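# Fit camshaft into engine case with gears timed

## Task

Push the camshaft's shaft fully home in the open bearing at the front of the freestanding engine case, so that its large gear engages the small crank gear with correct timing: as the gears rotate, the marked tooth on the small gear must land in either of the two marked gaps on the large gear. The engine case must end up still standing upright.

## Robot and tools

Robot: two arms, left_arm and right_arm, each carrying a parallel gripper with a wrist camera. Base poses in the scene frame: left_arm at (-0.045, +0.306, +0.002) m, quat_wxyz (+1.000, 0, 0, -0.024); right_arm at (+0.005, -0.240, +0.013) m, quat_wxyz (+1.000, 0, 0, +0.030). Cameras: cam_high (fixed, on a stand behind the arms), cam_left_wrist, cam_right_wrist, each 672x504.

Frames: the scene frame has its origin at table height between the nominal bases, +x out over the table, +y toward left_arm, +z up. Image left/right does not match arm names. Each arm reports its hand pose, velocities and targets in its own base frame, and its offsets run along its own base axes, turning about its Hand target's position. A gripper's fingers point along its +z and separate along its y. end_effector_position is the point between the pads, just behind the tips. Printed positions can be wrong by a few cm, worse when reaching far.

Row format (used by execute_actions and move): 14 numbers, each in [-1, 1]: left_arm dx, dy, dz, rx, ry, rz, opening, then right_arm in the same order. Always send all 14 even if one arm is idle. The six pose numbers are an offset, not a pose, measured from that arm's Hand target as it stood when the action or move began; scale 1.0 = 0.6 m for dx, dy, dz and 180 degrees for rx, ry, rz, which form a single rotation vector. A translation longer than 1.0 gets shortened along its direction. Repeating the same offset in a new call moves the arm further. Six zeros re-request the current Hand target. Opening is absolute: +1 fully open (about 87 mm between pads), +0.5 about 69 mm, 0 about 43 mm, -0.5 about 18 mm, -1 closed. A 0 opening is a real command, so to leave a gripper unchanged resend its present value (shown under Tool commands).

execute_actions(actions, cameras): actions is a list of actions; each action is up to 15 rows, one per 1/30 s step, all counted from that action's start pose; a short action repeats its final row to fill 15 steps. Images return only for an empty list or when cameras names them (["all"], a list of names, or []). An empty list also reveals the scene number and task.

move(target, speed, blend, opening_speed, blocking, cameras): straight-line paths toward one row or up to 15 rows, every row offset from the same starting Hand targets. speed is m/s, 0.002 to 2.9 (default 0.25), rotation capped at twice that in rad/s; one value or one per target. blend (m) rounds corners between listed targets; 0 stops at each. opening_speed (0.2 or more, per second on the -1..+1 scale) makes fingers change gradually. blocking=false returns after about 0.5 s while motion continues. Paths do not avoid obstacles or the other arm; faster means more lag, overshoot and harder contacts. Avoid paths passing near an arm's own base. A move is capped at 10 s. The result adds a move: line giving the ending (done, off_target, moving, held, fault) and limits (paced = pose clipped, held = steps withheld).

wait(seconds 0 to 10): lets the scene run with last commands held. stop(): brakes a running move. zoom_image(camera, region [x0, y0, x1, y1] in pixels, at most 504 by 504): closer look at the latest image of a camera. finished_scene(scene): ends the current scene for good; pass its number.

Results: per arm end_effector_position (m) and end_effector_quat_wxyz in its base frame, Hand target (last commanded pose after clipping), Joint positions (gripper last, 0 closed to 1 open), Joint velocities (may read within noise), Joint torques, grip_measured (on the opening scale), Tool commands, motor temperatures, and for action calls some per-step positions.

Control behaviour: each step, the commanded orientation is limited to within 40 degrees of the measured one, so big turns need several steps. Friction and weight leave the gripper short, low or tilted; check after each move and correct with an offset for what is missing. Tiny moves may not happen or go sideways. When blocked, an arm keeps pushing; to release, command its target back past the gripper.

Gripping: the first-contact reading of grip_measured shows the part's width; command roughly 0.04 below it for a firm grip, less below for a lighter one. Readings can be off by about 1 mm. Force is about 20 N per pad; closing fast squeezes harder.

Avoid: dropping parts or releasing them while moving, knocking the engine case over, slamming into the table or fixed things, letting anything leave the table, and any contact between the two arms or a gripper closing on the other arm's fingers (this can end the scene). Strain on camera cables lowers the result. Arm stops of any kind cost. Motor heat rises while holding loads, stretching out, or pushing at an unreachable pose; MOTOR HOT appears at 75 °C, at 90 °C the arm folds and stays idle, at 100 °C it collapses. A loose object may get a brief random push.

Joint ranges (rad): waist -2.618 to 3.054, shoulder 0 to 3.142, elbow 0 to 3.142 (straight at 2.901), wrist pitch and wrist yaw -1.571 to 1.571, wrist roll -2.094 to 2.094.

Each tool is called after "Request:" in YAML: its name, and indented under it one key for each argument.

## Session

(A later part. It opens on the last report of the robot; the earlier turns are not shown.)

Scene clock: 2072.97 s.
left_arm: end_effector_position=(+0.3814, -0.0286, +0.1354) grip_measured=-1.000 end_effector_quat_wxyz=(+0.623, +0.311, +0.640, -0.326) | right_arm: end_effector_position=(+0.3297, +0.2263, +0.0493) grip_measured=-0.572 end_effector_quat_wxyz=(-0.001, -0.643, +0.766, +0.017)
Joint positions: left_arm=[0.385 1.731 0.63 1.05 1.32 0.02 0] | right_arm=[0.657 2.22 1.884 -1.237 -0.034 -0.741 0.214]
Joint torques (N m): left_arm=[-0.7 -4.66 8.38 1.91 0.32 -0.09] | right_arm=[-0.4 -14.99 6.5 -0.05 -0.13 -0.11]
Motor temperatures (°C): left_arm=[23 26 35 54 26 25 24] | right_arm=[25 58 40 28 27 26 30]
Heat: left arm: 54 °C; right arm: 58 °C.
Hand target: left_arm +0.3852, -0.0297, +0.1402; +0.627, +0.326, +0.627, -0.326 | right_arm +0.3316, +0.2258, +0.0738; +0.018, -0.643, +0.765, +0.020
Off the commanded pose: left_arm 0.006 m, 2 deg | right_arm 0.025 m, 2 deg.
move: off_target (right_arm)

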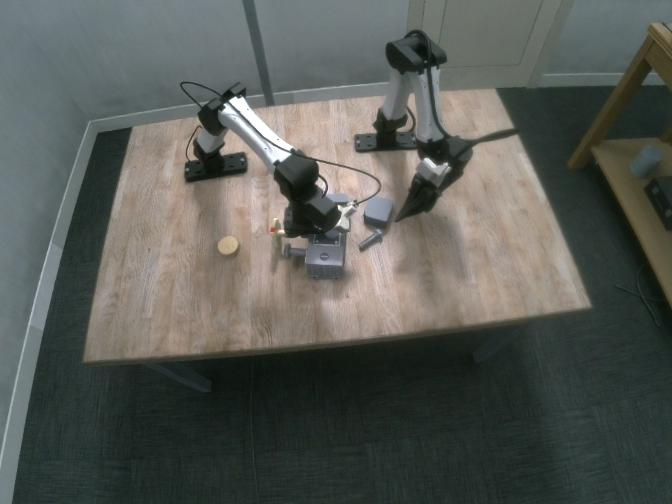

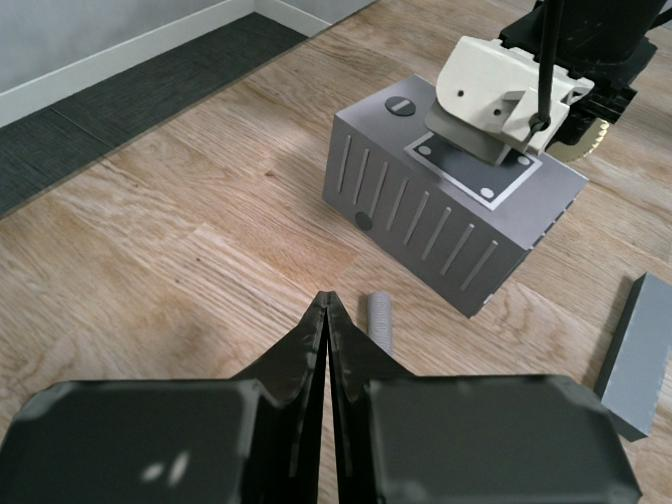

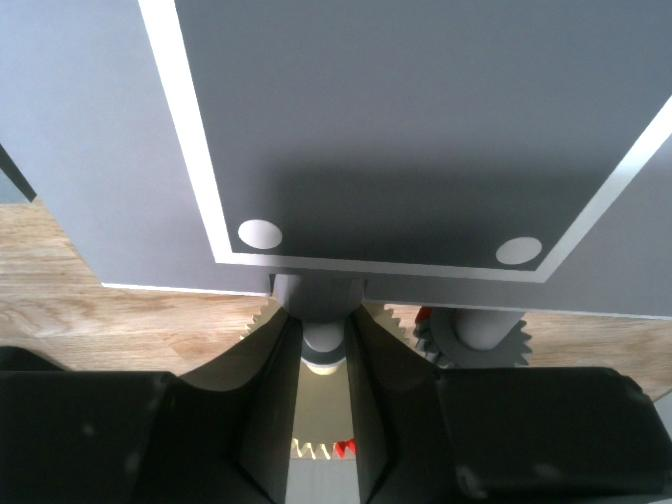

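Request:
move:
  target: [0,-0.06,-0.117,0,0,-0.039,-1,0,0,0,0,0,0,-0.9]
  speed: 0.15
  cameras: ["cam_left_wrist","cam_high"]

Scene clock: 2096.30 s.
left_arm: end_effector_position=(+0.3829, -0.0647, +0.0677) grip_measured=-1.000 end_effector_quat_wxyz=(+0.599, +0.350, +0.621, -0.364) | right_arm: end_effector_position=(+0.3297, +0.2263, +0.0493) grip_measured=-0.572 end_effector_quat_wxyz=(-0.001, -0.643, +0.766, +0.017)
Joint positions: left_arm=[0.288 2.033 0.63 1.323 1.348 0.044 0] | right_arm=[0.657 2.22 1.884 -1.237 -0.034 -0.741 0.214]
Joint torques (N m): left_arm=[-0.5 -5.56 6.06 2.06 0.35 -0.1] | right_arm=[-0.42 -14.95 6.56 -0.06 -0.13 -0.11]
Motor temperatures (°C): left_arm=[23 27 35 51 26 25 24] | right_arm=[25 59 41 28 27 26 30]
Heat: left arm: 51 °C; right arm: 59 °C.
Hand target: left_arm +0.3852, -0.0657, +0.0700; +0.606, +0.364, +0.606, -0.364 | right_arm +0.3316, +0.2258, +0.0738; +0.018, -0.643, +0.765, +0.020
Off the commanded pose: left_arm 0.003 m, 2 deg | right_arm 0.025 m, 2 deg.
move: off_target (right_arm)
Images, in order (width x height): cam_high 672x504, cam_left_wrist 672x504.

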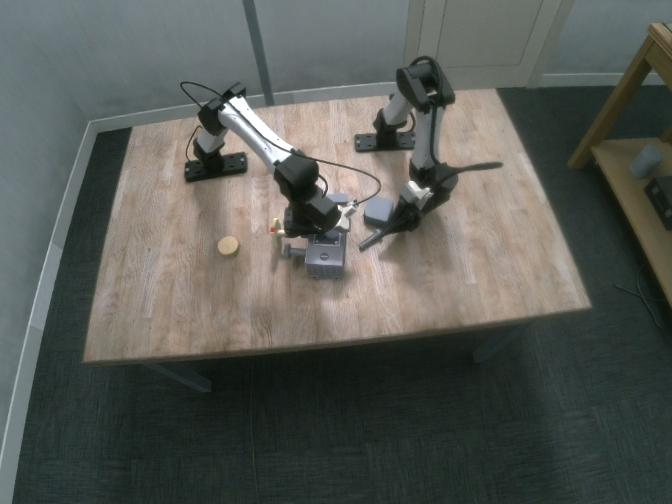

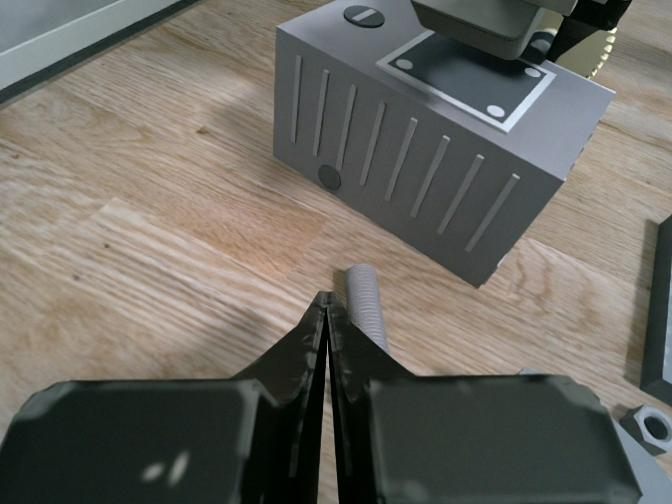

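Request:
move:
  target: [-0.0117,-0.158,-0.015,0,0,0,-1,0,0,-0.0133,0,0,0,-0.9]
  speed: 0.12
  cameras: ["all"]

Scene clock: 2118.47 s.
left_arm: end_effector_position=(+0.3790, -0.1569, +0.0613) grip_measured=-1.000 end_effector_quat_wxyz=(+0.599, +0.362, +0.613, -0.366) | right_arm: end_effector_position=(+0.3304, +0.2253, +0.0493) grip_measured=-0.572 end_effector_quat_wxyz=(-0.001, -0.642, +0.767, +0.017)
Joint positions: left_arm=[-0.007 2.058 0.569 1.46 1.075 0.01 0] | right_arm=[0.654 2.22 1.884 -1.237 -0.035 -0.741 0.214]
Joint torques (N m): left_arm=[-1.43 -5.55 3.56 2.33 -0.07 -0.15] | right_arm=[-0.08 -14.67 4.64 0.2 -0.13 -0.11]
Motor temperatures (°C): left_arm=[23 29 35 50 26 25 24] | right_arm=[25 60 41 28 27 26 30]
Heat: left arm: 50 °C; right arm: 60 °C.
Hand target: left_arm +0.3781, -0.1605, +0.0609; +0.606, +0.364, +0.607, -0.364 | right_arm +0.3316, +0.2259, +0.0658; +0.018, -0.643, +0.765, +0.020
Off the commanded pose: left_arm 0.004 m, 1 deg | right_arm 0.017 m, 2 deg.
move: off_target (right_arm)

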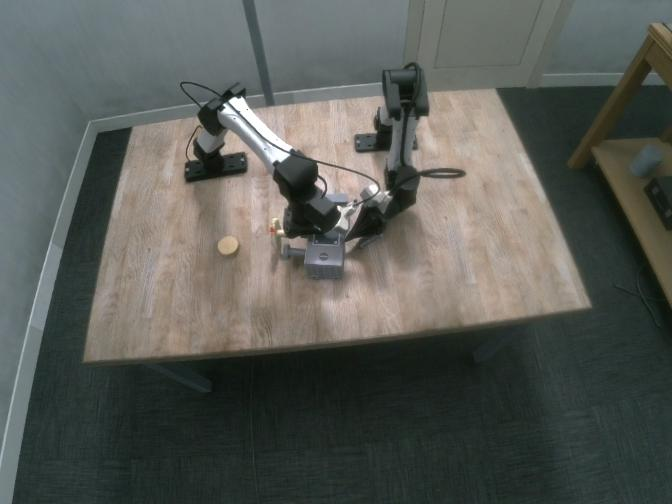

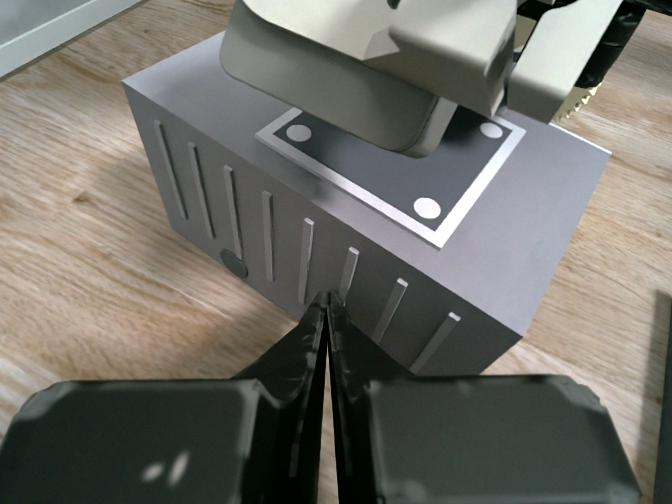

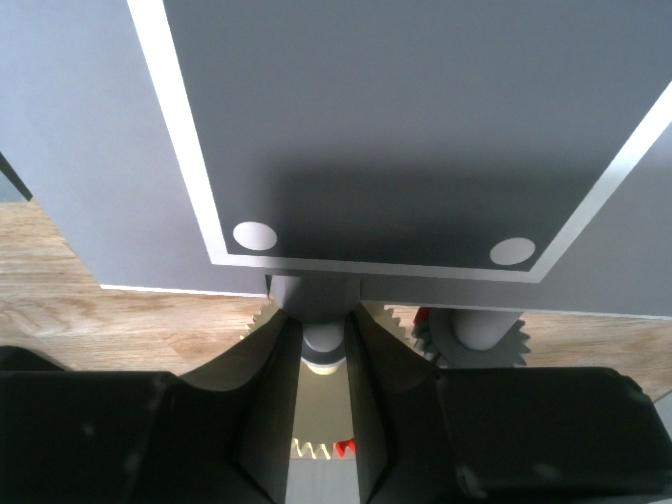

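Request:
move:
  target: [0,-0.025,-0.003,0,0,0,-1,0,0,0,0,0,0,-0.9]
  speed: 0.03
  cameras: ["cam_left_wrist","cam_right_wrist"]

Scene clock: 2129.57 s.
left_arm: end_effector_position=(+0.3860, -0.1607, +0.0606) grip_measured=-1.000 end_effector_quat_wxyz=(+0.609, +0.349, +0.619, -0.352) | right_arm: end_effector_position=(+0.3317, +0.2222, +0.0499) grip_measured=-0.572 end_effector_quat_wxyz=(-0.001, -0.637, +0.770, +0.018)
Joint positions: left_arm=[-0.033 2.068 0.569 1.479 1.004 0.006 0] | right_arm=[0.644 2.219 1.884 -1.24 -0.036 -0.738 0.214]
Joint torques (N m): left_arm=[-3.79 -5.48 3.73 2.29 0.16 -0.11] | right_arm=[0.73 -14.49 4.64 0.22 -0.11 -0.14]
Motor temperatures (°C): left_arm=[23 29 34 50 26 25 24] | right_arm=[25 59 40 28 27 26 30]
Heat: left arm: 50 °C; right arm: 59 °C.
Hand target: left_arm +0.3781, -0.1755, +0.0591; +0.606, +0.364, +0.606, -0.364 | right_arm +0.3316, +0.2258, +0.0657; +0.018, -0.643, +0.765, +0.020
Off the commanded pose: left_arm 0.017 m, 3 deg | right_arm 0.016 m, 2 deg.
move: off_target (left_arm, right_arm)
Images, in order (width x height): cam_left_wrist 672x504, cam_right_wrist 672x504.

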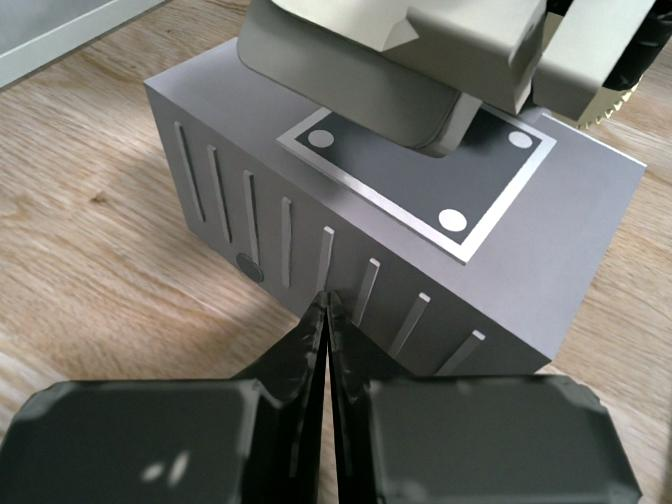

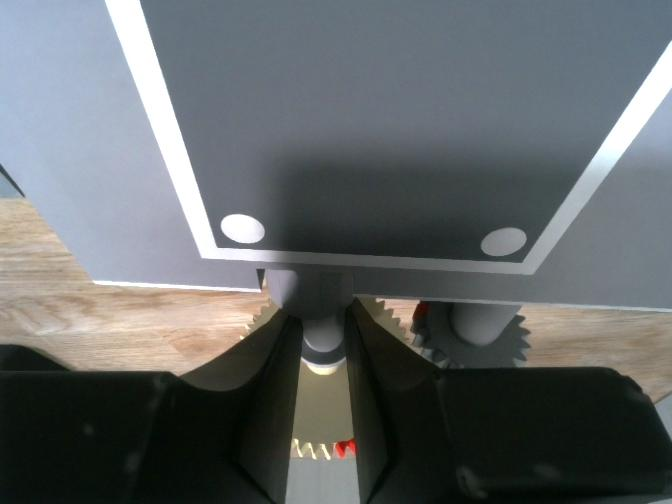

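Request:
move:
  target: [0,0,0,0,0,0,-1,-0.006,0.011,0,0,0,0,-0.9]
  speed: 0.02
  cameras: ["cam_left_wrist","cam_right_wrist"]

Scene clock: 2141.07 s.
left_arm: end_effector_position=(+0.3865, -0.1608, +0.0606) grip_measured=-1.000 end_effector_quat_wxyz=(+0.609, +0.347, +0.620, -0.351) | right_arm: end_effector_position=(+0.3315, +0.2222, +0.0499) grip_measured=-0.572 end_effector_quat_wxyz=(-0.001, -0.635, +0.773, +0.018)
Joint positions: left_arm=[-0.034 2.068 0.569 1.479 0.998 0.004 0] | right_arm=[0.644 2.219 1.884 -1.24 -0.036 -0.731 0.214]
Joint torques (N m): left_arm=[-3.74 -5.48 3.74 2.28 0.26 -0.08] | right_arm=[2.33 -14.09 5.18 0.21 -0.11 -0.07]
Motor temperatures (°C): left_arm=[23 29 33 50 26 25 24] | right_arm=[25 57 39 28 27 26 30]
Heat: left arm: 50 °C; right arm: 57 °C.
Hand target: left_arm +0.3780, -0.1755, +0.0591; +0.606, +0.364, +0.606, -0.364 | right_arm +0.3280, +0.2324, +0.0657; +0.018, -0.644, +0.765, +0.020
Off the commanded pose: left_arm 0.017 m, 3 deg | right_arm 0.019 m, 3 deg.
move: off_target (left_arm, right_arm)
Images, in order (width x height): cam_left_wrist 672x504, cam_right_wrist 672x504.

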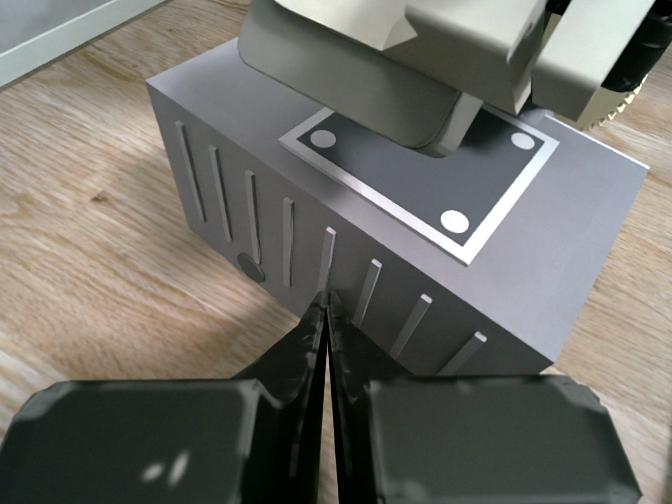

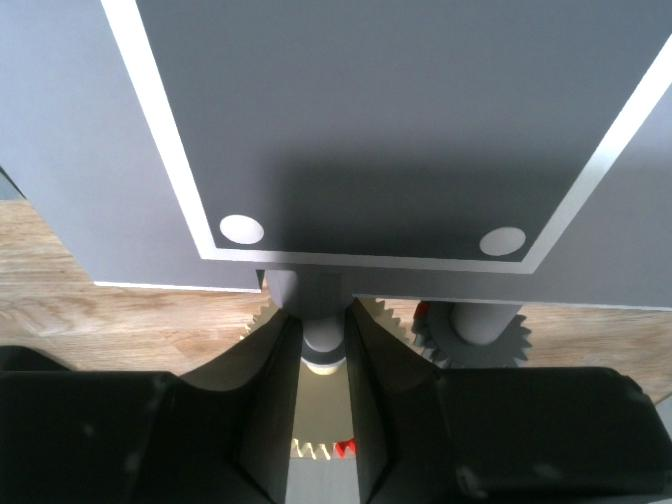

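Request:
move:
  target:
    - [0,0,0,0,0,0,-1,0,-0.0107,0,0,0,0,-0.9]
    - [0.014,0.034,0.003,0,0,0,-1,0,-0.0107,0,0,0,0,-0.9]
  speed: 0.03
  cameras: ["cam_right_wrist"]

Scene clock: 2147.80 s.
left_arm: end_effector_position=(+0.3840, -0.1553, +0.0608) grip_measured=-1.000 end_effector_quat_wxyz=(+0.604, +0.357, +0.614, -0.362) | right_arm: end_effector_position=(+0.3300, +0.2215, +0.0500) grip_measured=-0.572 end_effector_quat_wxyz=(-0.001, -0.637, +0.771, +0.018)
Joint positions: left_arm=[-0.006 2.073 0.58 1.475 1.061 0.003 0] | right_arm=[0.645 2.211 1.872 -1.236 -0.036 -0.736 0.214]
Joint torques (N m): left_arm=[0.2 -5.53 5.94 1.99 0.28 -0.08] | right_arm=[1.11 -14.84 4.08 0.25 -0.1 -0.11]
Motor temperatures (°C): left_arm=[23 29 33 50 26 25 24] | right_arm=[25 57 39 28 27 26 30]
Heat: left arm: 50 °C; right arm: 57 °C.
Hand target: left_arm +0.3865, -0.1551, +0.0610; +0.606, +0.364, +0.606, -0.364 | right_arm +0.3280, +0.2259, +0.0657; +0.018, -0.643, +0.765, +0.020
Off the commanded pose: left_arm 0.002 m, 1 deg | right_arm 0.016 m, 2 deg.
move: off_target (right_arm)
Images, in order (width x height): cam_right_wrist 672x504.

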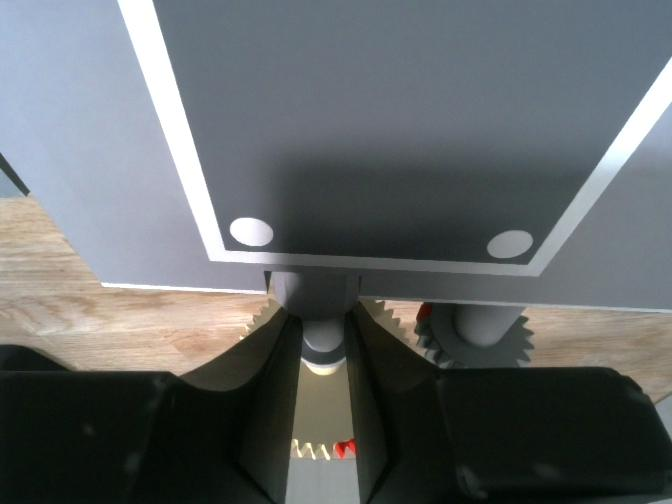

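Request:
move:
  target: [0,0,0,0,0,0,-1,-0.0033,0,0,0,0,-0.025,-0.9]
  speed: 0.03
  cameras: ["cam_right_wrist"]

Scene clock: 2163.60 s.
left_arm: end_effector_position=(+0.3838, -0.1554, +0.0608) grip_measured=-1.000 end_effector_quat_wxyz=(+0.604, +0.358, +0.614, -0.362) | right_arm: end_effector_position=(+0.3275, +0.2221, +0.0501) grip_measured=-0.572 end_effector_quat_wxyz=(-0.002, -0.612, +0.790, +0.018)
Joint positions: left_arm=[-0.006 2.073 0.58 1.475 1.062 0.003 0] | right_arm=[0.645 2.211 1.872 -1.236 -0.036 -0.673 0.214]
Joint torques (N m): left_arm=[0.21 -5.53 5.93 1.99 0.29 -0.09] | right_arm=[0.94 -14.9 3.97 0.28 -0.08 -0.02]
Motor temperatures (°C): left_arm=[23 29 33 50 26 25 24] | right_arm=[25 59 38 28 27 26 30]
Heat: left arm: 50 °C; right arm: 59 °C.
Hand target: left_arm +0.3865, -0.1551, +0.0610; +0.606, +0.364, +0.606, -0.364 | right_arm +0.3260, +0.2259, +0.0657; +0.019, -0.613, +0.790, +0.019
Off the commanded pose: left_arm 0.003 m, 1 deg | right_arm 0.016 m, 2 deg.
move: off_target (right_arm)
Images, in order (width x height): cam_right_wrist 672x504.

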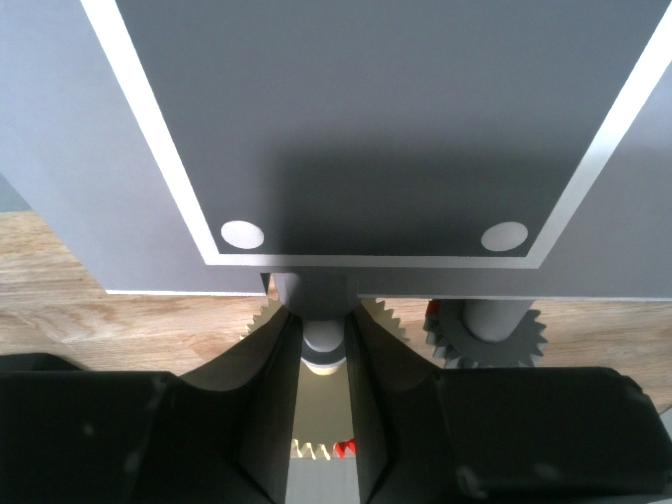

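Request:
zoom_image:
  camera: "cam_right_wrist"
  region: [240, 250, 400, 370]

Scaled by 3.150 from the camera's 672x504 image, which has a finer 960x720 frame.

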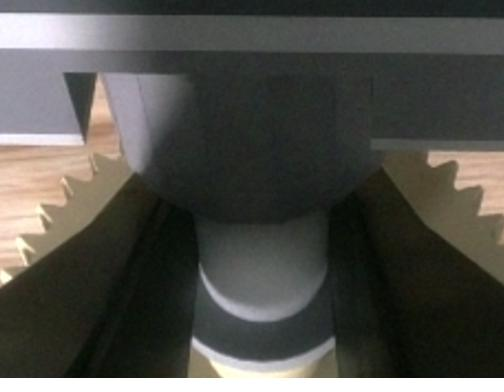

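Request:
move:
  target:
    - [-0.004,-0.008,0,0,0,0,-1,0,0.008,0,0,0,0,-0.9]
    - [-0.01,-0.025,0,0,0,0,-1,0,0.01,0,0,0,0,-0.9]
  speed: 0.02
  cameras: ["cam_right_wrist","cam_left_wrist"]

Scene clock: 2178.40 s.
left_arm: end_effector_position=(+0.3856, -0.1615, +0.0607) grip_measured=-1.000 end_effector_quat_wxyz=(+0.606, +0.354, +0.616, -0.358) | right_arm: end_effector_position=(+0.3267, +0.2230, +0.0502) grip_measured=-0.572 end_effector_quat_wxyz=(-0.002, -0.610, +0.793, +0.016)
Joint positions: left_arm=[-0.03 2.073 0.58 1.475 1.025 0.003 0] | right_arm=[0.649 2.211 1.872 -1.235 -0.032 -0.662 0.214]
Joint torques (N m): left_arm=[-2.36 -6.26 3.66 2.18 0.14 -0.09] | right_arm=[1.61 -13.53 5.81 0.21 -0.11 0.02]
Motor temperatures (°C): left_arm=[23 30 33 50 26 25 24] | right_arm=[25 60 38 28 27 26 30]
Heat: left arm: 50 °C; right arm: 60 °C.
Hand target: left_arm +0.3805, -0.1701, +0.0610; +0.606, +0.364, +0.606, -0.364 | right_arm +0.3260, +0.2320, +0.0657; +0.019, -0.613, +0.790, +0.019
Off the commanded pose: left_arm 0.010 m, 2 deg | right_arm 0.018 m, 2 deg.
move: off_target (right_arm)
Images, in order (width x height): cam_left_wrist 672x504, cam_right_wrist 672x504.

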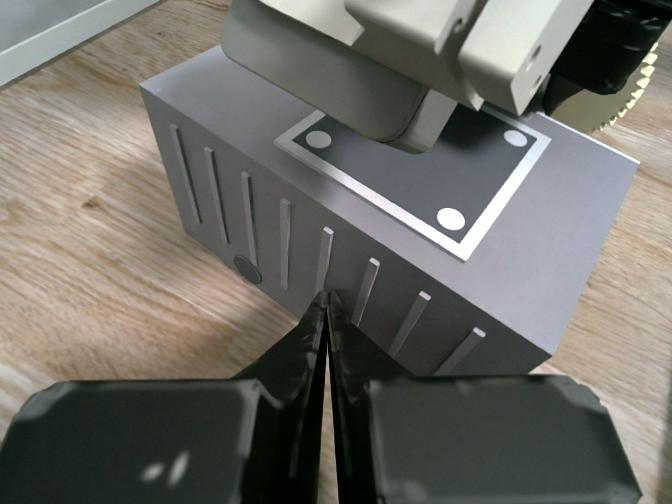

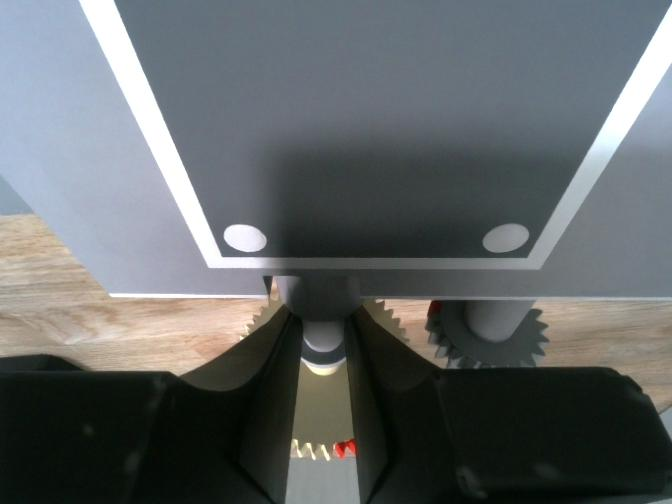

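Request:
move:
  target:
    - [-0.003,-0.012,0,0,0,0,-1,0,0.006,0,0,0,0,-0.9]
    - [-0.006,-0.024,0,0,0,0,-1,0,0.01,0,0,0,0,-0.9]
  speed: 0.02
  cameras: ["cam_right_wrist","cam_left_wrist"]

Request:
zoom_image:
  camera: "cam_right_wrist"
  region: [240, 250, 400, 370]

Scene clock: 2186.40 s.
left_arm: end_effector_position=(+0.3893, -0.1648, +0.0584) grip_measured=-1.000 end_effector_quat_wxyz=(+0.611, +0.338, +0.627, -0.345) | right_arm: end_effector_position=(+0.3254, +0.2235, +0.0503) grip_measured=-0.572 end_effector_quat_wxyz=(-0.002, -0.601, +0.799, +0.014)
Joint positions: left_arm=[-0.055 2.073 0.568 1.479 0.953 0.002 0] | right_arm=[0.652 2.211 1.872 -1.236 -0.027 -0.637 0.214]
Joint torques (N m): left_arm=[-4.52 -6.53 3.59 2.28 0.44 -0.08] | right_arm=[2.41 -12.16 7.62 0.12 -0.16 -0.09]
Motor temperatures (°C): left_arm=[23 30 33 51 26 25 24] | right_arm=[25 60 39 28 27 26 30]
Heat: left arm: 51 °C; right arm: 60 °C.
Hand target: left_arm +0.3768, -0.1846, +0.0609; +0.606, +0.364, +0.606, -0.364 | right_arm +0.3258, +0.2381, +0.0657; +0.019, -0.613, +0.790, +0.019
Off the commanded pose: left_arm 0.023 m, 4 deg | right_arm 0.021 m, 3 deg.
move: off_target (left_arm, right_arm)
Images, in order (width x height): cam_left_wrist 672x504, cam_right_wrist 672x504.

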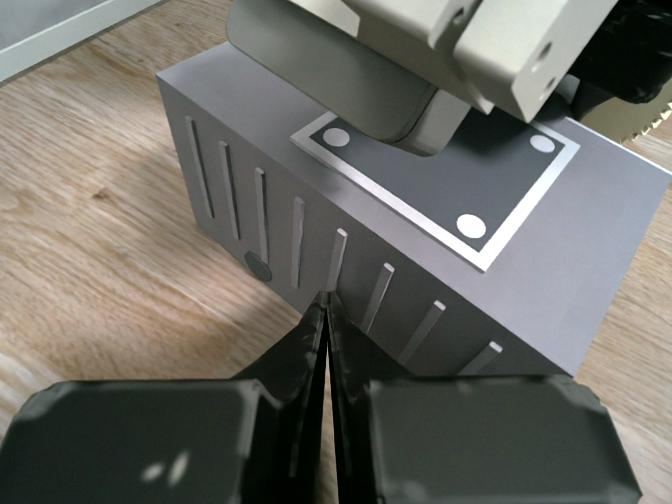

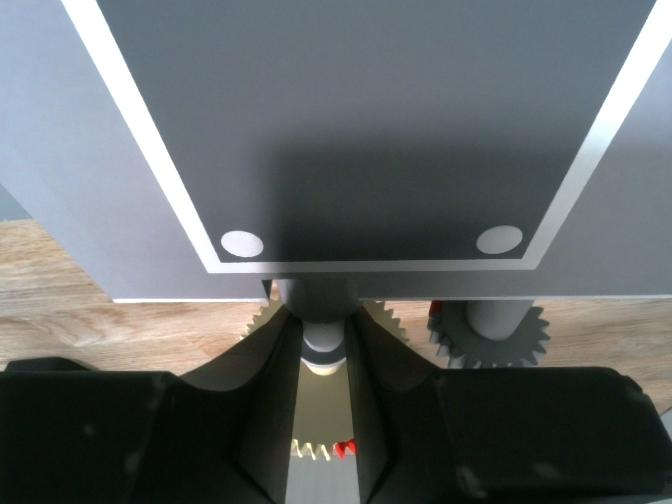

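Scaled by 3.150 from the camera's 672x504 image, which has a finer 960x720 frame.

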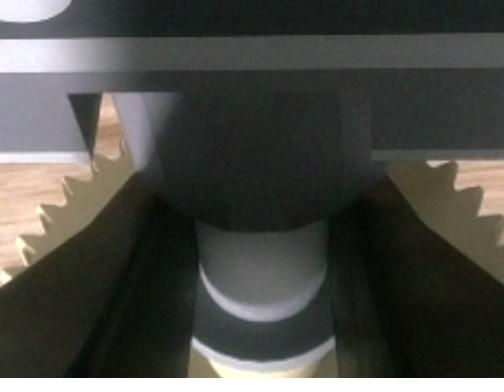

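Request:
move:
  target: [0,0,0,0,0,0,-1,0,0,0.015,0,0,0,-0.9]
  speed: 0.02
  cameras: ["cam_right_wrist"]

Scene clock: 2200.57 s.
left_arm: end_effector_position=(+0.3885, -0.1680, +0.0585) grip_measured=-1.000 end_effector_quat_wxyz=(+0.611, +0.340, +0.626, -0.346) | right_arm: end_effector_position=(+0.3250, +0.2218, +0.0573) grip_measured=-0.572 end_effector_quat_wxyz=(-0.006, -0.601, +0.799, +0.009)
Joint positions: left_arm=[-0.065 2.073 0.568 1.479 0.948 0.002 0] | right_arm=[0.654 2.211 1.898 -1.27 -0.019 -0.636 0.214]
Joint torques (N m): left_arm=[-3.64 -6.52 3.64 2.26 0.49 -0.07] | right_arm=[2.3 -12.4 8.13 0.11 -0.26 -0.11]
Motor temperatures (°C): left_arm=[23 31 33 50 26 25 24] | right_arm=[25 59 40 28 27 26 30]
Heat: left arm: 50 °C; right arm: 59 °C.
Hand target: left_arm +0.3768, -0.1845, +0.0610; +0.606, +0.364, +0.606, -0.364 | right_arm +0.3260, +0.2381, +0.0747; +0.019, -0.613, +0.790, +0.019
Off the commanded pose: left_arm 0.020 m, 4 deg | right_arm 0.024 m, 4 deg.
move: off_target (left_arm, right_arm)
Images, in order (width x height): cam_right_wrist 672x504.

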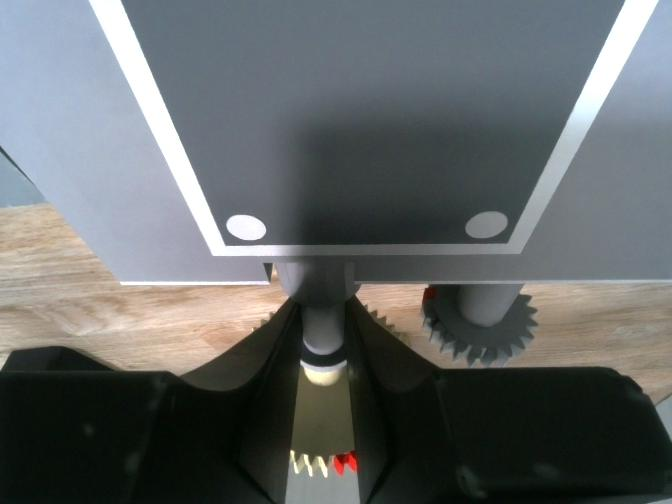

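Request:
move:
  target: [0.012,0.025,0,0,0,0,-1,0,-0.012,-0.0405,0,0,0,-0.9]
  speed: 0.02
  cameras: ["cam_right_wrist"]

Scene clock: 2209.73 s.
left_arm: end_effector_position=(+0.3834, -0.1664, +0.0575) grip_measured=-1.000 end_effector_quat_wxyz=(+0.603, +0.349, +0.622, -0.358) | right_arm: end_effector_position=(+0.3241, +0.2210, +0.0500) grip_measured=-0.572 end_effector_quat_wxyz=(-0.003, -0.605, +0.796, +0.010)
Joint positions: left_arm=[-0.049 2.073 0.568 1.472 0.997 0.002 0] | right_arm=[0.654 2.2 1.852 -1.228 -0.02 -0.647 0.214]
Joint torques (N m): left_arm=[-0.23 -5.83 6.08 2.11 0.49 -0.07] | right_arm=[1.11 -12.01 3.37 0.65 -0.24 -0.1]
Motor temperatures (°C): left_arm=[23 31 32 50 26 25 24] | right_arm=[25 58 40 28 27 26 30]
Heat: left arm: 50 °C; right arm: 58 °C.
Hand target: left_arm +0.3840, -0.1696, +0.0610; +0.606, +0.364, +0.606, -0.364 | right_arm +0.3259, +0.2309, +0.0504; +0.019, -0.613, +0.790, +0.019
Off the commanded pose: left_arm 0.005 m, 3 deg | right_arm 0.010 m, 3 deg.
move: off_target (left_arm, right_arm)
Images, in order (width x height): cam_right_wrist 672x504.

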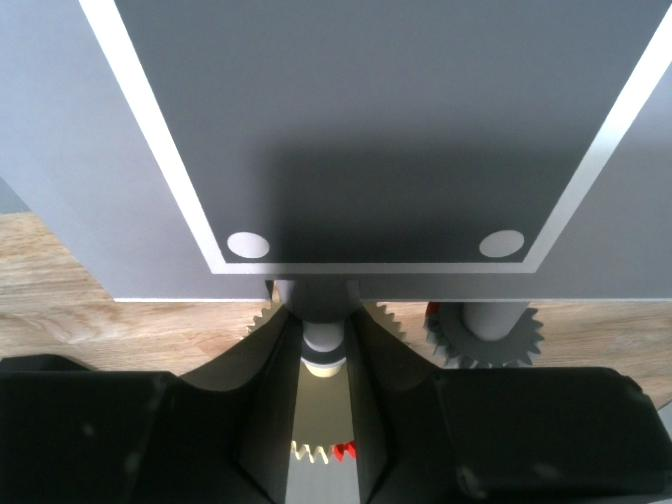

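Request:
zoom_image:
  camera: "cam_right_wrist"
  region: [240, 250, 400, 370]

Request:
zoom_image:
  camera: "cam_right_wrist"
  region: [240, 350, 400, 470]

Scaled by 3.150 from the camera's 672x504 image, which has a finer 960x720 frame.

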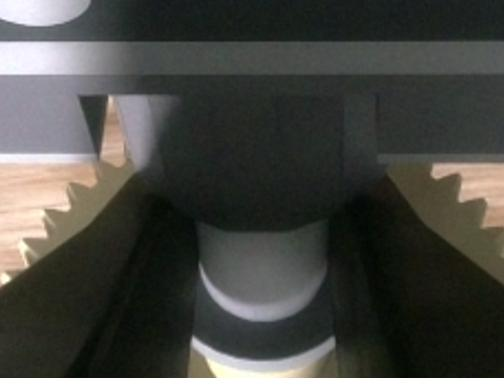

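Scaled by 3.150 from the camera's 672x504 image, which has a finer 960x720 frame.

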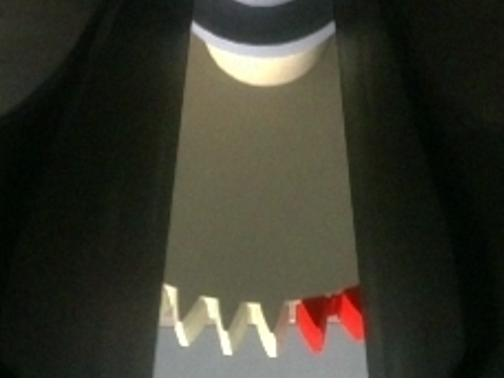

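Request:
move:
  target: [-0.01,-0.02,0,0,0,0,-1,0,0.012,0,0,0,0,-0.9]
  speed: 0.02
  cameras: ["cam_right_wrist"]

Request:
zoom_image:
  camera: "cam_right_wrist"
  region: [240, 250, 400, 370]

Scene clock: 2238.17 s.
left_arm: end_effector_position=(+0.3850, -0.1671, +0.0574) grip_measured=-1.000 end_effector_quat_wxyz=(+0.604, +0.344, +0.625, -0.355) | right_arm: end_effector_position=(+0.3237, +0.2211, +0.0500) grip_measured=-0.572 end_effector_quat_wxyz=(-0.003, -0.602, +0.799, +0.010)
Joint positions: left_arm=[-0.055 2.073 0.568 1.472 0.979 -0.003 0] | right_arm=[0.654 2.2 1.852 -1.228 -0.02 -0.638 0.214]
Joint torques (N m): left_arm=[-3.67 -6.43 3.99 2.3 0.23 -0.03] | right_arm=[2.33 -10.45 5.45 0.56 -0.24 -0.12]
Motor temperatures (°C): left_arm=[23 31 33 52 26 25 24] | right_arm=[25 56 38 28 27 26 30]
Heat: left arm: 52 °C; right arm: 56 °C.
Hand target: left_arm +0.3781, -0.1816, +0.0610; +0.606, +0.364, +0.606, -0.364 | right_arm +0.3259, +0.2381, +0.0504; +0.019, -0.613, +0.790, +0.019
Off the commanded pose: left_arm 0.016 m, 3 deg | right_arm 0.017 m, 3 deg.
move: off_target (left_arm, right_arm)
Images, in order (width x height): cam_right_wrist 672x504.

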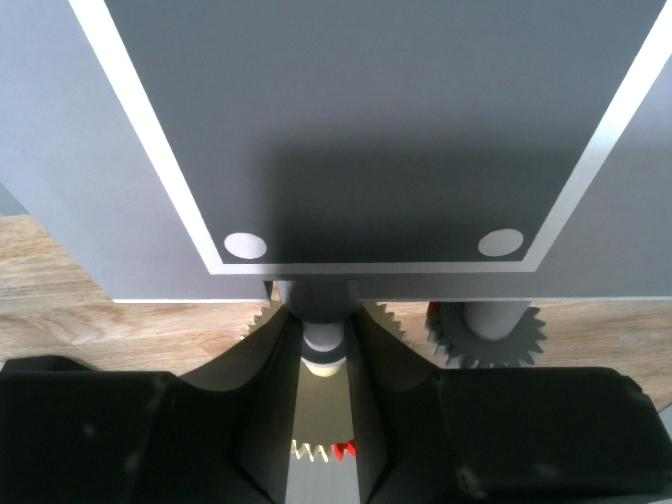

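Scaled by 3.150 from the camera's 672x504 image, which has a finer 960x720 frame.

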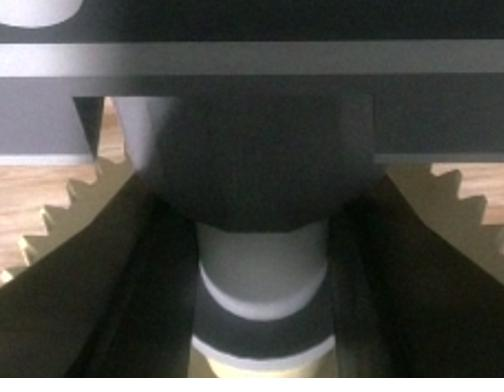

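Request:
move:
  target: [0,0,0,0,0,0,-1,0,0,-0.0017,0,0,0,-0.9]
  speed: 0.02
  cameras: ["cam_right_wrist"]

Request:
zoom_image:
  camera: "cam_right_wrist"
  region: [240, 250, 400, 370]

Scene clock: 2246.87 s.
left_arm: end_effector_position=(+0.3851, -0.1671, +0.0574) grip_measured=-1.000 end_effector_quat_wxyz=(+0.604, +0.343, +0.625, -0.355) | right_arm: end_effector_position=(+0.3237, +0.2211, +0.0500) grip_measured=-0.572 end_effector_quat_wxyz=(-0.003, -0.601, +0.799, +0.010)
Joint positions: left_arm=[-0.055 2.073 0.568 1.472 0.978 -0.003 0] | right_arm=[0.654 2.2 1.852 -1.228 -0.02 -0.637 0.214]
Joint torques (N m): left_arm=[-3.64 -6.43 3.97 2.3 0.24 -0.03] | right_arm=[2.35 -10.4 5.23 0.59 -0.24 -0.1]
Motor temperatures (°C): left_arm=[23 31 32 53 26 25 24] | right_arm=[25 55 37 28 27 26 30]
Heat: left arm: 53 °C; right arm: 55 °C.
Hand target: left_arm +0.3781, -0.1815, +0.0610; +0.606, +0.364, +0.606, -0.364 | right_arm +0.3259, +0.2381, +0.0494; +0.019, -0.613, +0.790, +0.019
Off the commanded pose: left_arm 0.016 m, 3 deg | right_arm 0.017 m, 3 deg.
move: off_target (left_arm, right_arm)
Images, in order (width x height): cam_right_wrist 672x504.

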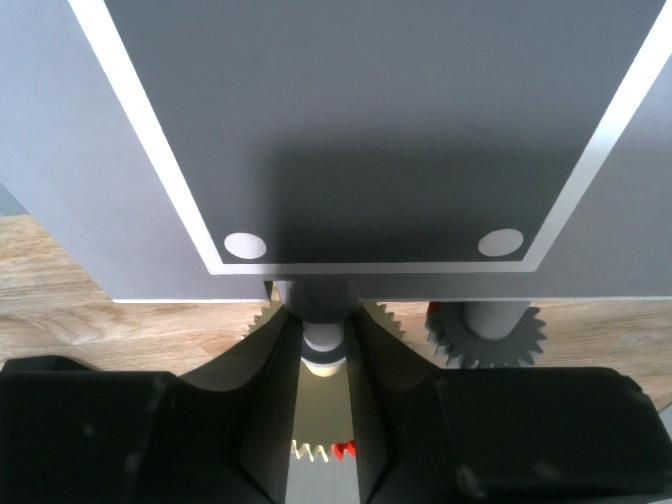

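Scaled by 3.150 from the camera's 672x504 image, which has a finer 960x720 frame.

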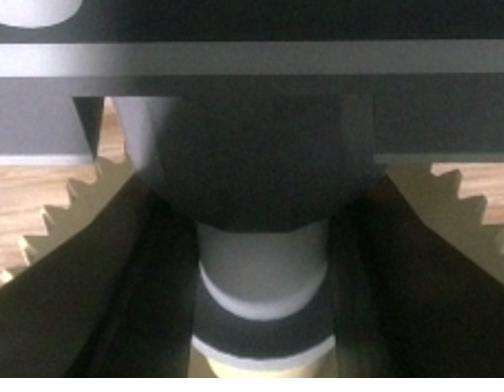

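Request:
move:
  target: [0,0,0,0,0,0,-1,0,0,-0.003,0,0,0,-0.9]
  speed: 0.02

Request:
move:
  target: [0,0,0,0,0,0,-1,0,0,-0.003,0,0,0,-0.9]
  speed: 0.02
  cameras: ["cam_right_wrist"]

Scene clock: 2254.27 s.
left_arm: end_effector_position=(+0.3851, -0.1671, +0.0574) grip_measured=-1.000 end_effector_quat_wxyz=(+0.604, +0.343, +0.625, -0.355) | right_arm: end_effector_position=(+0.3237, +0.2211, +0.0500) grip_measured=-0.572 end_effector_quat_wxyz=(-0.003, -0.601, +0.799, +0.010)
Joint positions: left_arm=[-0.055 2.073 0.568 1.472 0.978 -0.003 0] | right_arm=[0.654 2.2 1.852 -1.228 -0.02 -0.637 0.214]
Joint torques (N m): left_arm=[-3.64 -6.43 3.99 2.3 0.24 -0.03] | right_arm=[2.35 -10.3 4.79 0.65 -0.23 -0.1]
Heat: left arm: 53 °C; right arm: 54 °C.
Hand target: left_arm +0.3781, -0.1815, +0.0610; +0.606, +0.364, +0.606, -0.364 | right_arm +0.3259, +0.2381, +0.0476; +0.019, -0.613, +0.790, +0.019
Off the commanded pose: left_arm 0.016 m, 3 deg | right_arm 0.017 m, 3 deg.
move: off_target (left_arm, right_arm)

Scene clock: 2254.97 s.
left_arm: end_effector_position=(+0.3851, -0.1671, +0.0574) grip_measured=-1.000 end_effector_quat_wxyz=(+0.604, +0.343, +0.625, -0.355) | right_arm: end_effector_position=(+0.3238, +0.2212, +0.0500) grip_measured=-0.572 end_effector_quat_wxyz=(-0.002, -0.601, +0.799, +0.010)
Joint positions: left_arm=[-0.055 2.073 0.568 1.472 0.978 -0.003 0] | right_arm=[0.654 2.2 1.852 -1.227 -0.02 -0.637 0.214]
Joint torques (N m): left_arm=[-3.66 -6.43 3.97 2.3 0.24 -0.03] | right_arm=[2.35 -10.21 4.37 0.7 -0.25 -0.11]
Heat: left arm: 53 °C; right arm: 54 °C.
Hand target: left_arm +0.3781, -0.1815, +0.0610; +0.606, +0.364, +0.606, -0.364 | right_arm +0.3259, +0.2381, +0.0458; +0.019, -0.613, +0.790, +0.019
Off the commanded pose: left_arm 0.016 m, 3 deg | right_arm 0.018 m, 3 deg.
move: off_target (left_arm, right_arm)
Images, in order (width x height): cam_right_wrist 672x504.

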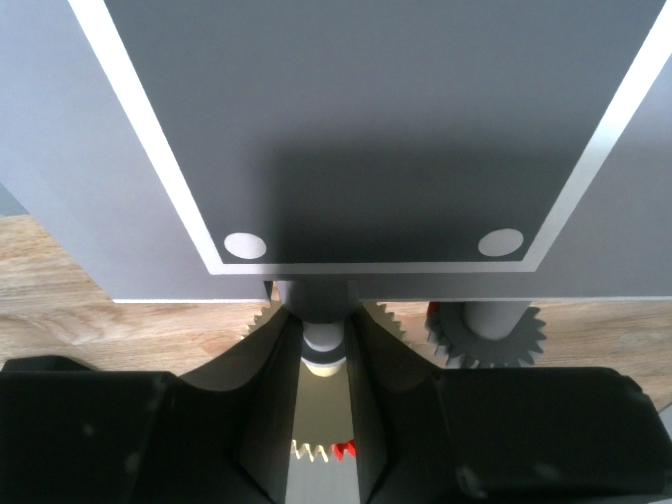

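Request:
move:
  target: [0,0,0,0,0,0,-1,0,0,-0.003,0,0,0,-0.9]
  speed: 0.02

Request:
move:
  target: [0,0,0,0,0,0,-1,0,0,-0.003,0,0,0,-0.9]
  speed: 0.02
  cameras: ["cam_right_wrist"]

Scene clock: 2265.73 s.
left_arm: end_effector_position=(+0.3851, -0.1671, +0.0574) grip_measured=-1.000 end_effector_quat_wxyz=(+0.604, +0.343, +0.625, -0.355) | right_arm: end_effector_position=(+0.3238, +0.2212, +0.0499) grip_measured=-0.572 end_effector_quat_wxyz=(-0.002, -0.601, +0.799, +0.010)
Joint positions: left_arm=[-0.055 2.073 0.568 1.472 0.978 -0.003 0] | right_arm=[0.654 2.2 1.852 -1.227 -0.02 -0.637 0.214]
Joint torques (N m): left_arm=[-3.66 -6.43 3.97 2.3 0.24 -0.03] | right_arm=[2.32 -10.11 3.95 0.75 -0.24 -0.11]
Heat: left arm: 54 °C; right arm: 53 °C.
Hand target: left_arm +0.3781, -0.1815, +0.0610; +0.606, +0.364, +0.606, -0.364 | right_arm +0.3259, +0.2381, +0.0440; +0.019, -0.613, +0.790, +0.019
Off the commanded pose: left_arm 0.016 m, 3 deg | right_arm 0.018 m, 3 deg.
move: off_target (left_arm, right_arm)

Scene clock: 2266.43 s.
left_arm: end_effector_position=(+0.3851, -0.1671, +0.0574) grip_measured=-1.000 end_effector_quat_wxyz=(+0.604, +0.343, +0.625, -0.355) | right_arm: end_effector_position=(+0.3239, +0.2213, +0.0499) grip_measured=-0.572 end_effector_quat_wxyz=(-0.002, -0.601, +0.799, +0.010)
Joint positions: left_arm=[-0.055 2.073 0.568 1.472 0.978 -0.003 0] | right_arm=[0.654 2.2 1.852 -1.227 -0.02 -0.637 0.214]
Joint torques (N m): left_arm=[-3.66 -6.45 3.97 2.3 0.24 -0.03] | right_arm=[2.35 -10.04 3.55 0.81 -0.24 -0.1]
Heat: left arm: 54 °C; right arm: 53 °C.
Hand target: left_arm +0.3781, -0.1815, +0.0610; +0.606, +0.364, +0.606, -0.364 | right_arm +0.3259, +0.2381, +0.0422; +0.019, -0.613, +0.790, +0.019
Off the commanded pose: left_arm 0.016 m, 3 deg | right_arm 0.019 m, 3 deg.
move: off_target (left_arm, right_arm)
Images, in order (width x height): cam_right_wrist 672x504.

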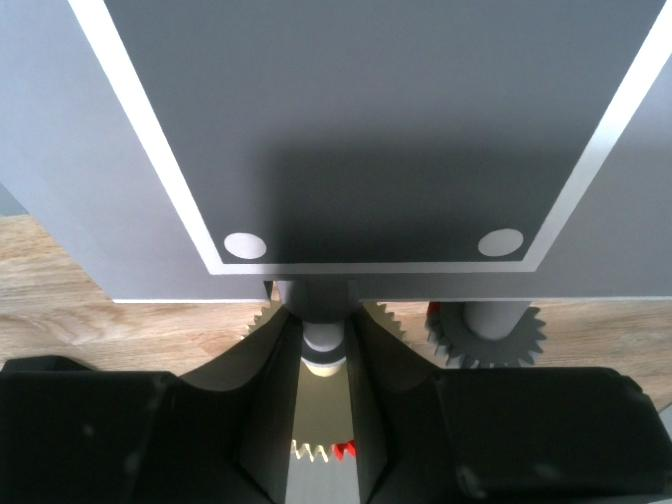

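Request:
move:
  target:
    - [0,0,0,0,0,0,-1,0,0,0.0113,0,0,0,-0.9]
    - [0.008,0.012,0,0,0,0,-1,0,-0.012,0.0113,0,0,0,-0.9]
  speed: 0.02
  cameras: ["cam_right_wrist"]

Scene clock: 2293.23 s.
left_arm: end_effector_position=(+0.3851, -0.1670, +0.0574) grip_measured=-1.000 end_effector_quat_wxyz=(+0.604, +0.343, +0.625, -0.355) | right_arm: end_effector_position=(+0.3237, +0.2210, +0.0496) grip_measured=-0.572 end_effector_quat_wxyz=(-0.002, -0.602, +0.799, +0.010)
Joint positions: left_arm=[-0.055 2.073 0.568 1.472 0.978 -0.003 0] | right_arm=[0.654 2.199 1.848 -1.224 -0.02 -0.638 0.214]
Joint torques (N m): left_arm=[-1.25 -5.94 5.7 2.16 0.53 -0.02] | right_arm=[1.14 -11.81 3.29 0.66 -0.24 -0.22]
Heat: left arm: 54 °C; right arm: 51 °C.
Hand target: left_arm +0.3829, -0.1743, +0.0610; +0.606, +0.364, +0.606, -0.364 | right_arm +0.3260, +0.2309, +0.0491; +0.019, -0.613, +0.790, +0.019
Off the commanded pose: left_arm 0.008 m, 3 deg | right_arm 0.010 m, 3 deg.
move: off_target (left_arm, right_arm)
Images, in order (width x height): cam_right_wrist 672x504.

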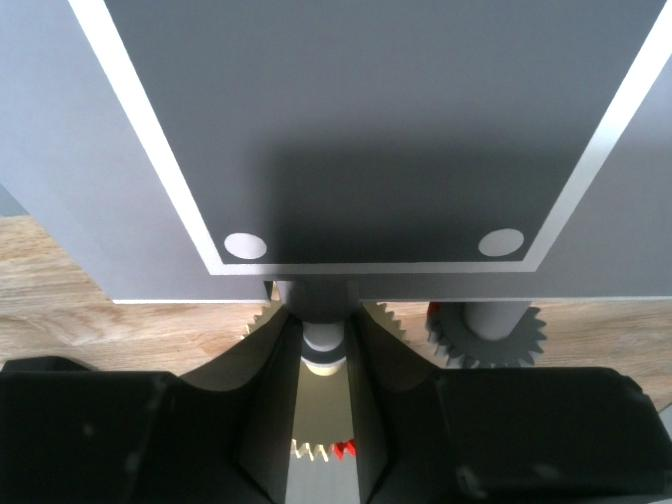

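Request:
move:
  target: [-0.004,-0.008,0,0,0,0,-1,0,0.012,0,0,0,0,-0.9]
  speed: 0.02
  cameras: ["cam_right_wrist"]

Request:
zoom_image:
  camera: "cam_right_wrist"
  region: [240, 250, 400, 370]

Scene clock: 2297.50 s.
left_arm: end_effector_position=(+0.3851, -0.1670, +0.0574) grip_measured=-1.000 end_effector_quat_wxyz=(+0.604, +0.343, +0.625, -0.355) | right_arm: end_effector_position=(+0.3236, +0.2210, +0.0496) grip_measured=-0.572 end_effector_quat_wxyz=(-0.002, -0.601, +0.799, +0.010)
Joint positions: left_arm=[-0.055 2.073 0.568 1.472 0.978 -0.003 0] | right_arm=[0.654 2.199 1.848 -1.224 -0.02 -0.637 0.214]
Joint torques (N m): left_arm=[-2.85 -6.16 4.86 2.23 0.34 -0.03] | right_arm=[2.35 -10.25 5.37 0.58 -0.24 -0.11]
Heat: left arm: 54 °C; right arm: 52 °C.
Hand target: left_arm +0.3805, -0.1791, +0.0610; +0.606, +0.364, +0.606, -0.364 | right_arm +0.3259, +0.2381, +0.0491; +0.019, -0.613, +0.790, +0.019
Off the commanded pose: left_arm 0.013 m, 3 deg | right_arm 0.017 m, 3 deg.
move: off_target (left_arm, right_arm)
Images, in order (width x height): cam_right_wrist 672x504.

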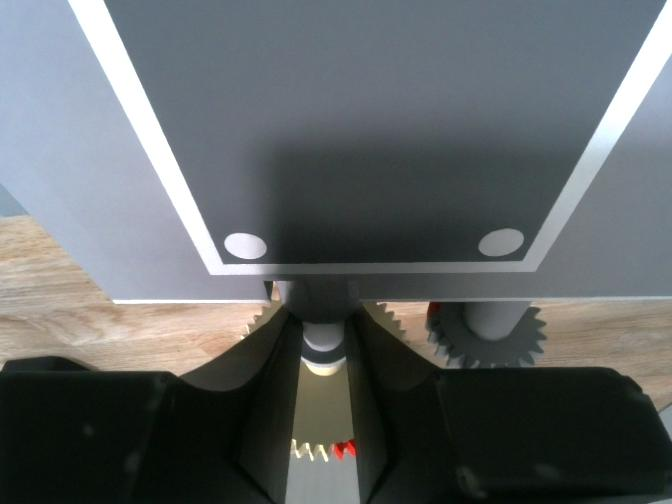

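Scaled by 3.150 from the camera's 672x504 image, which has a finer 960x720 frame.

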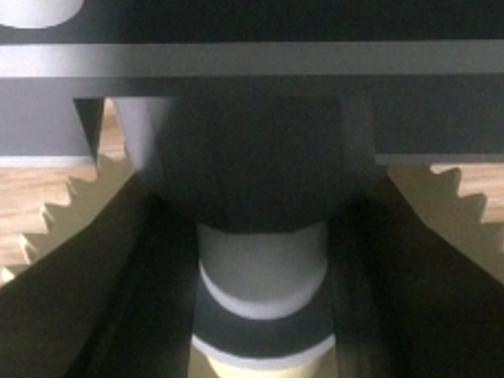

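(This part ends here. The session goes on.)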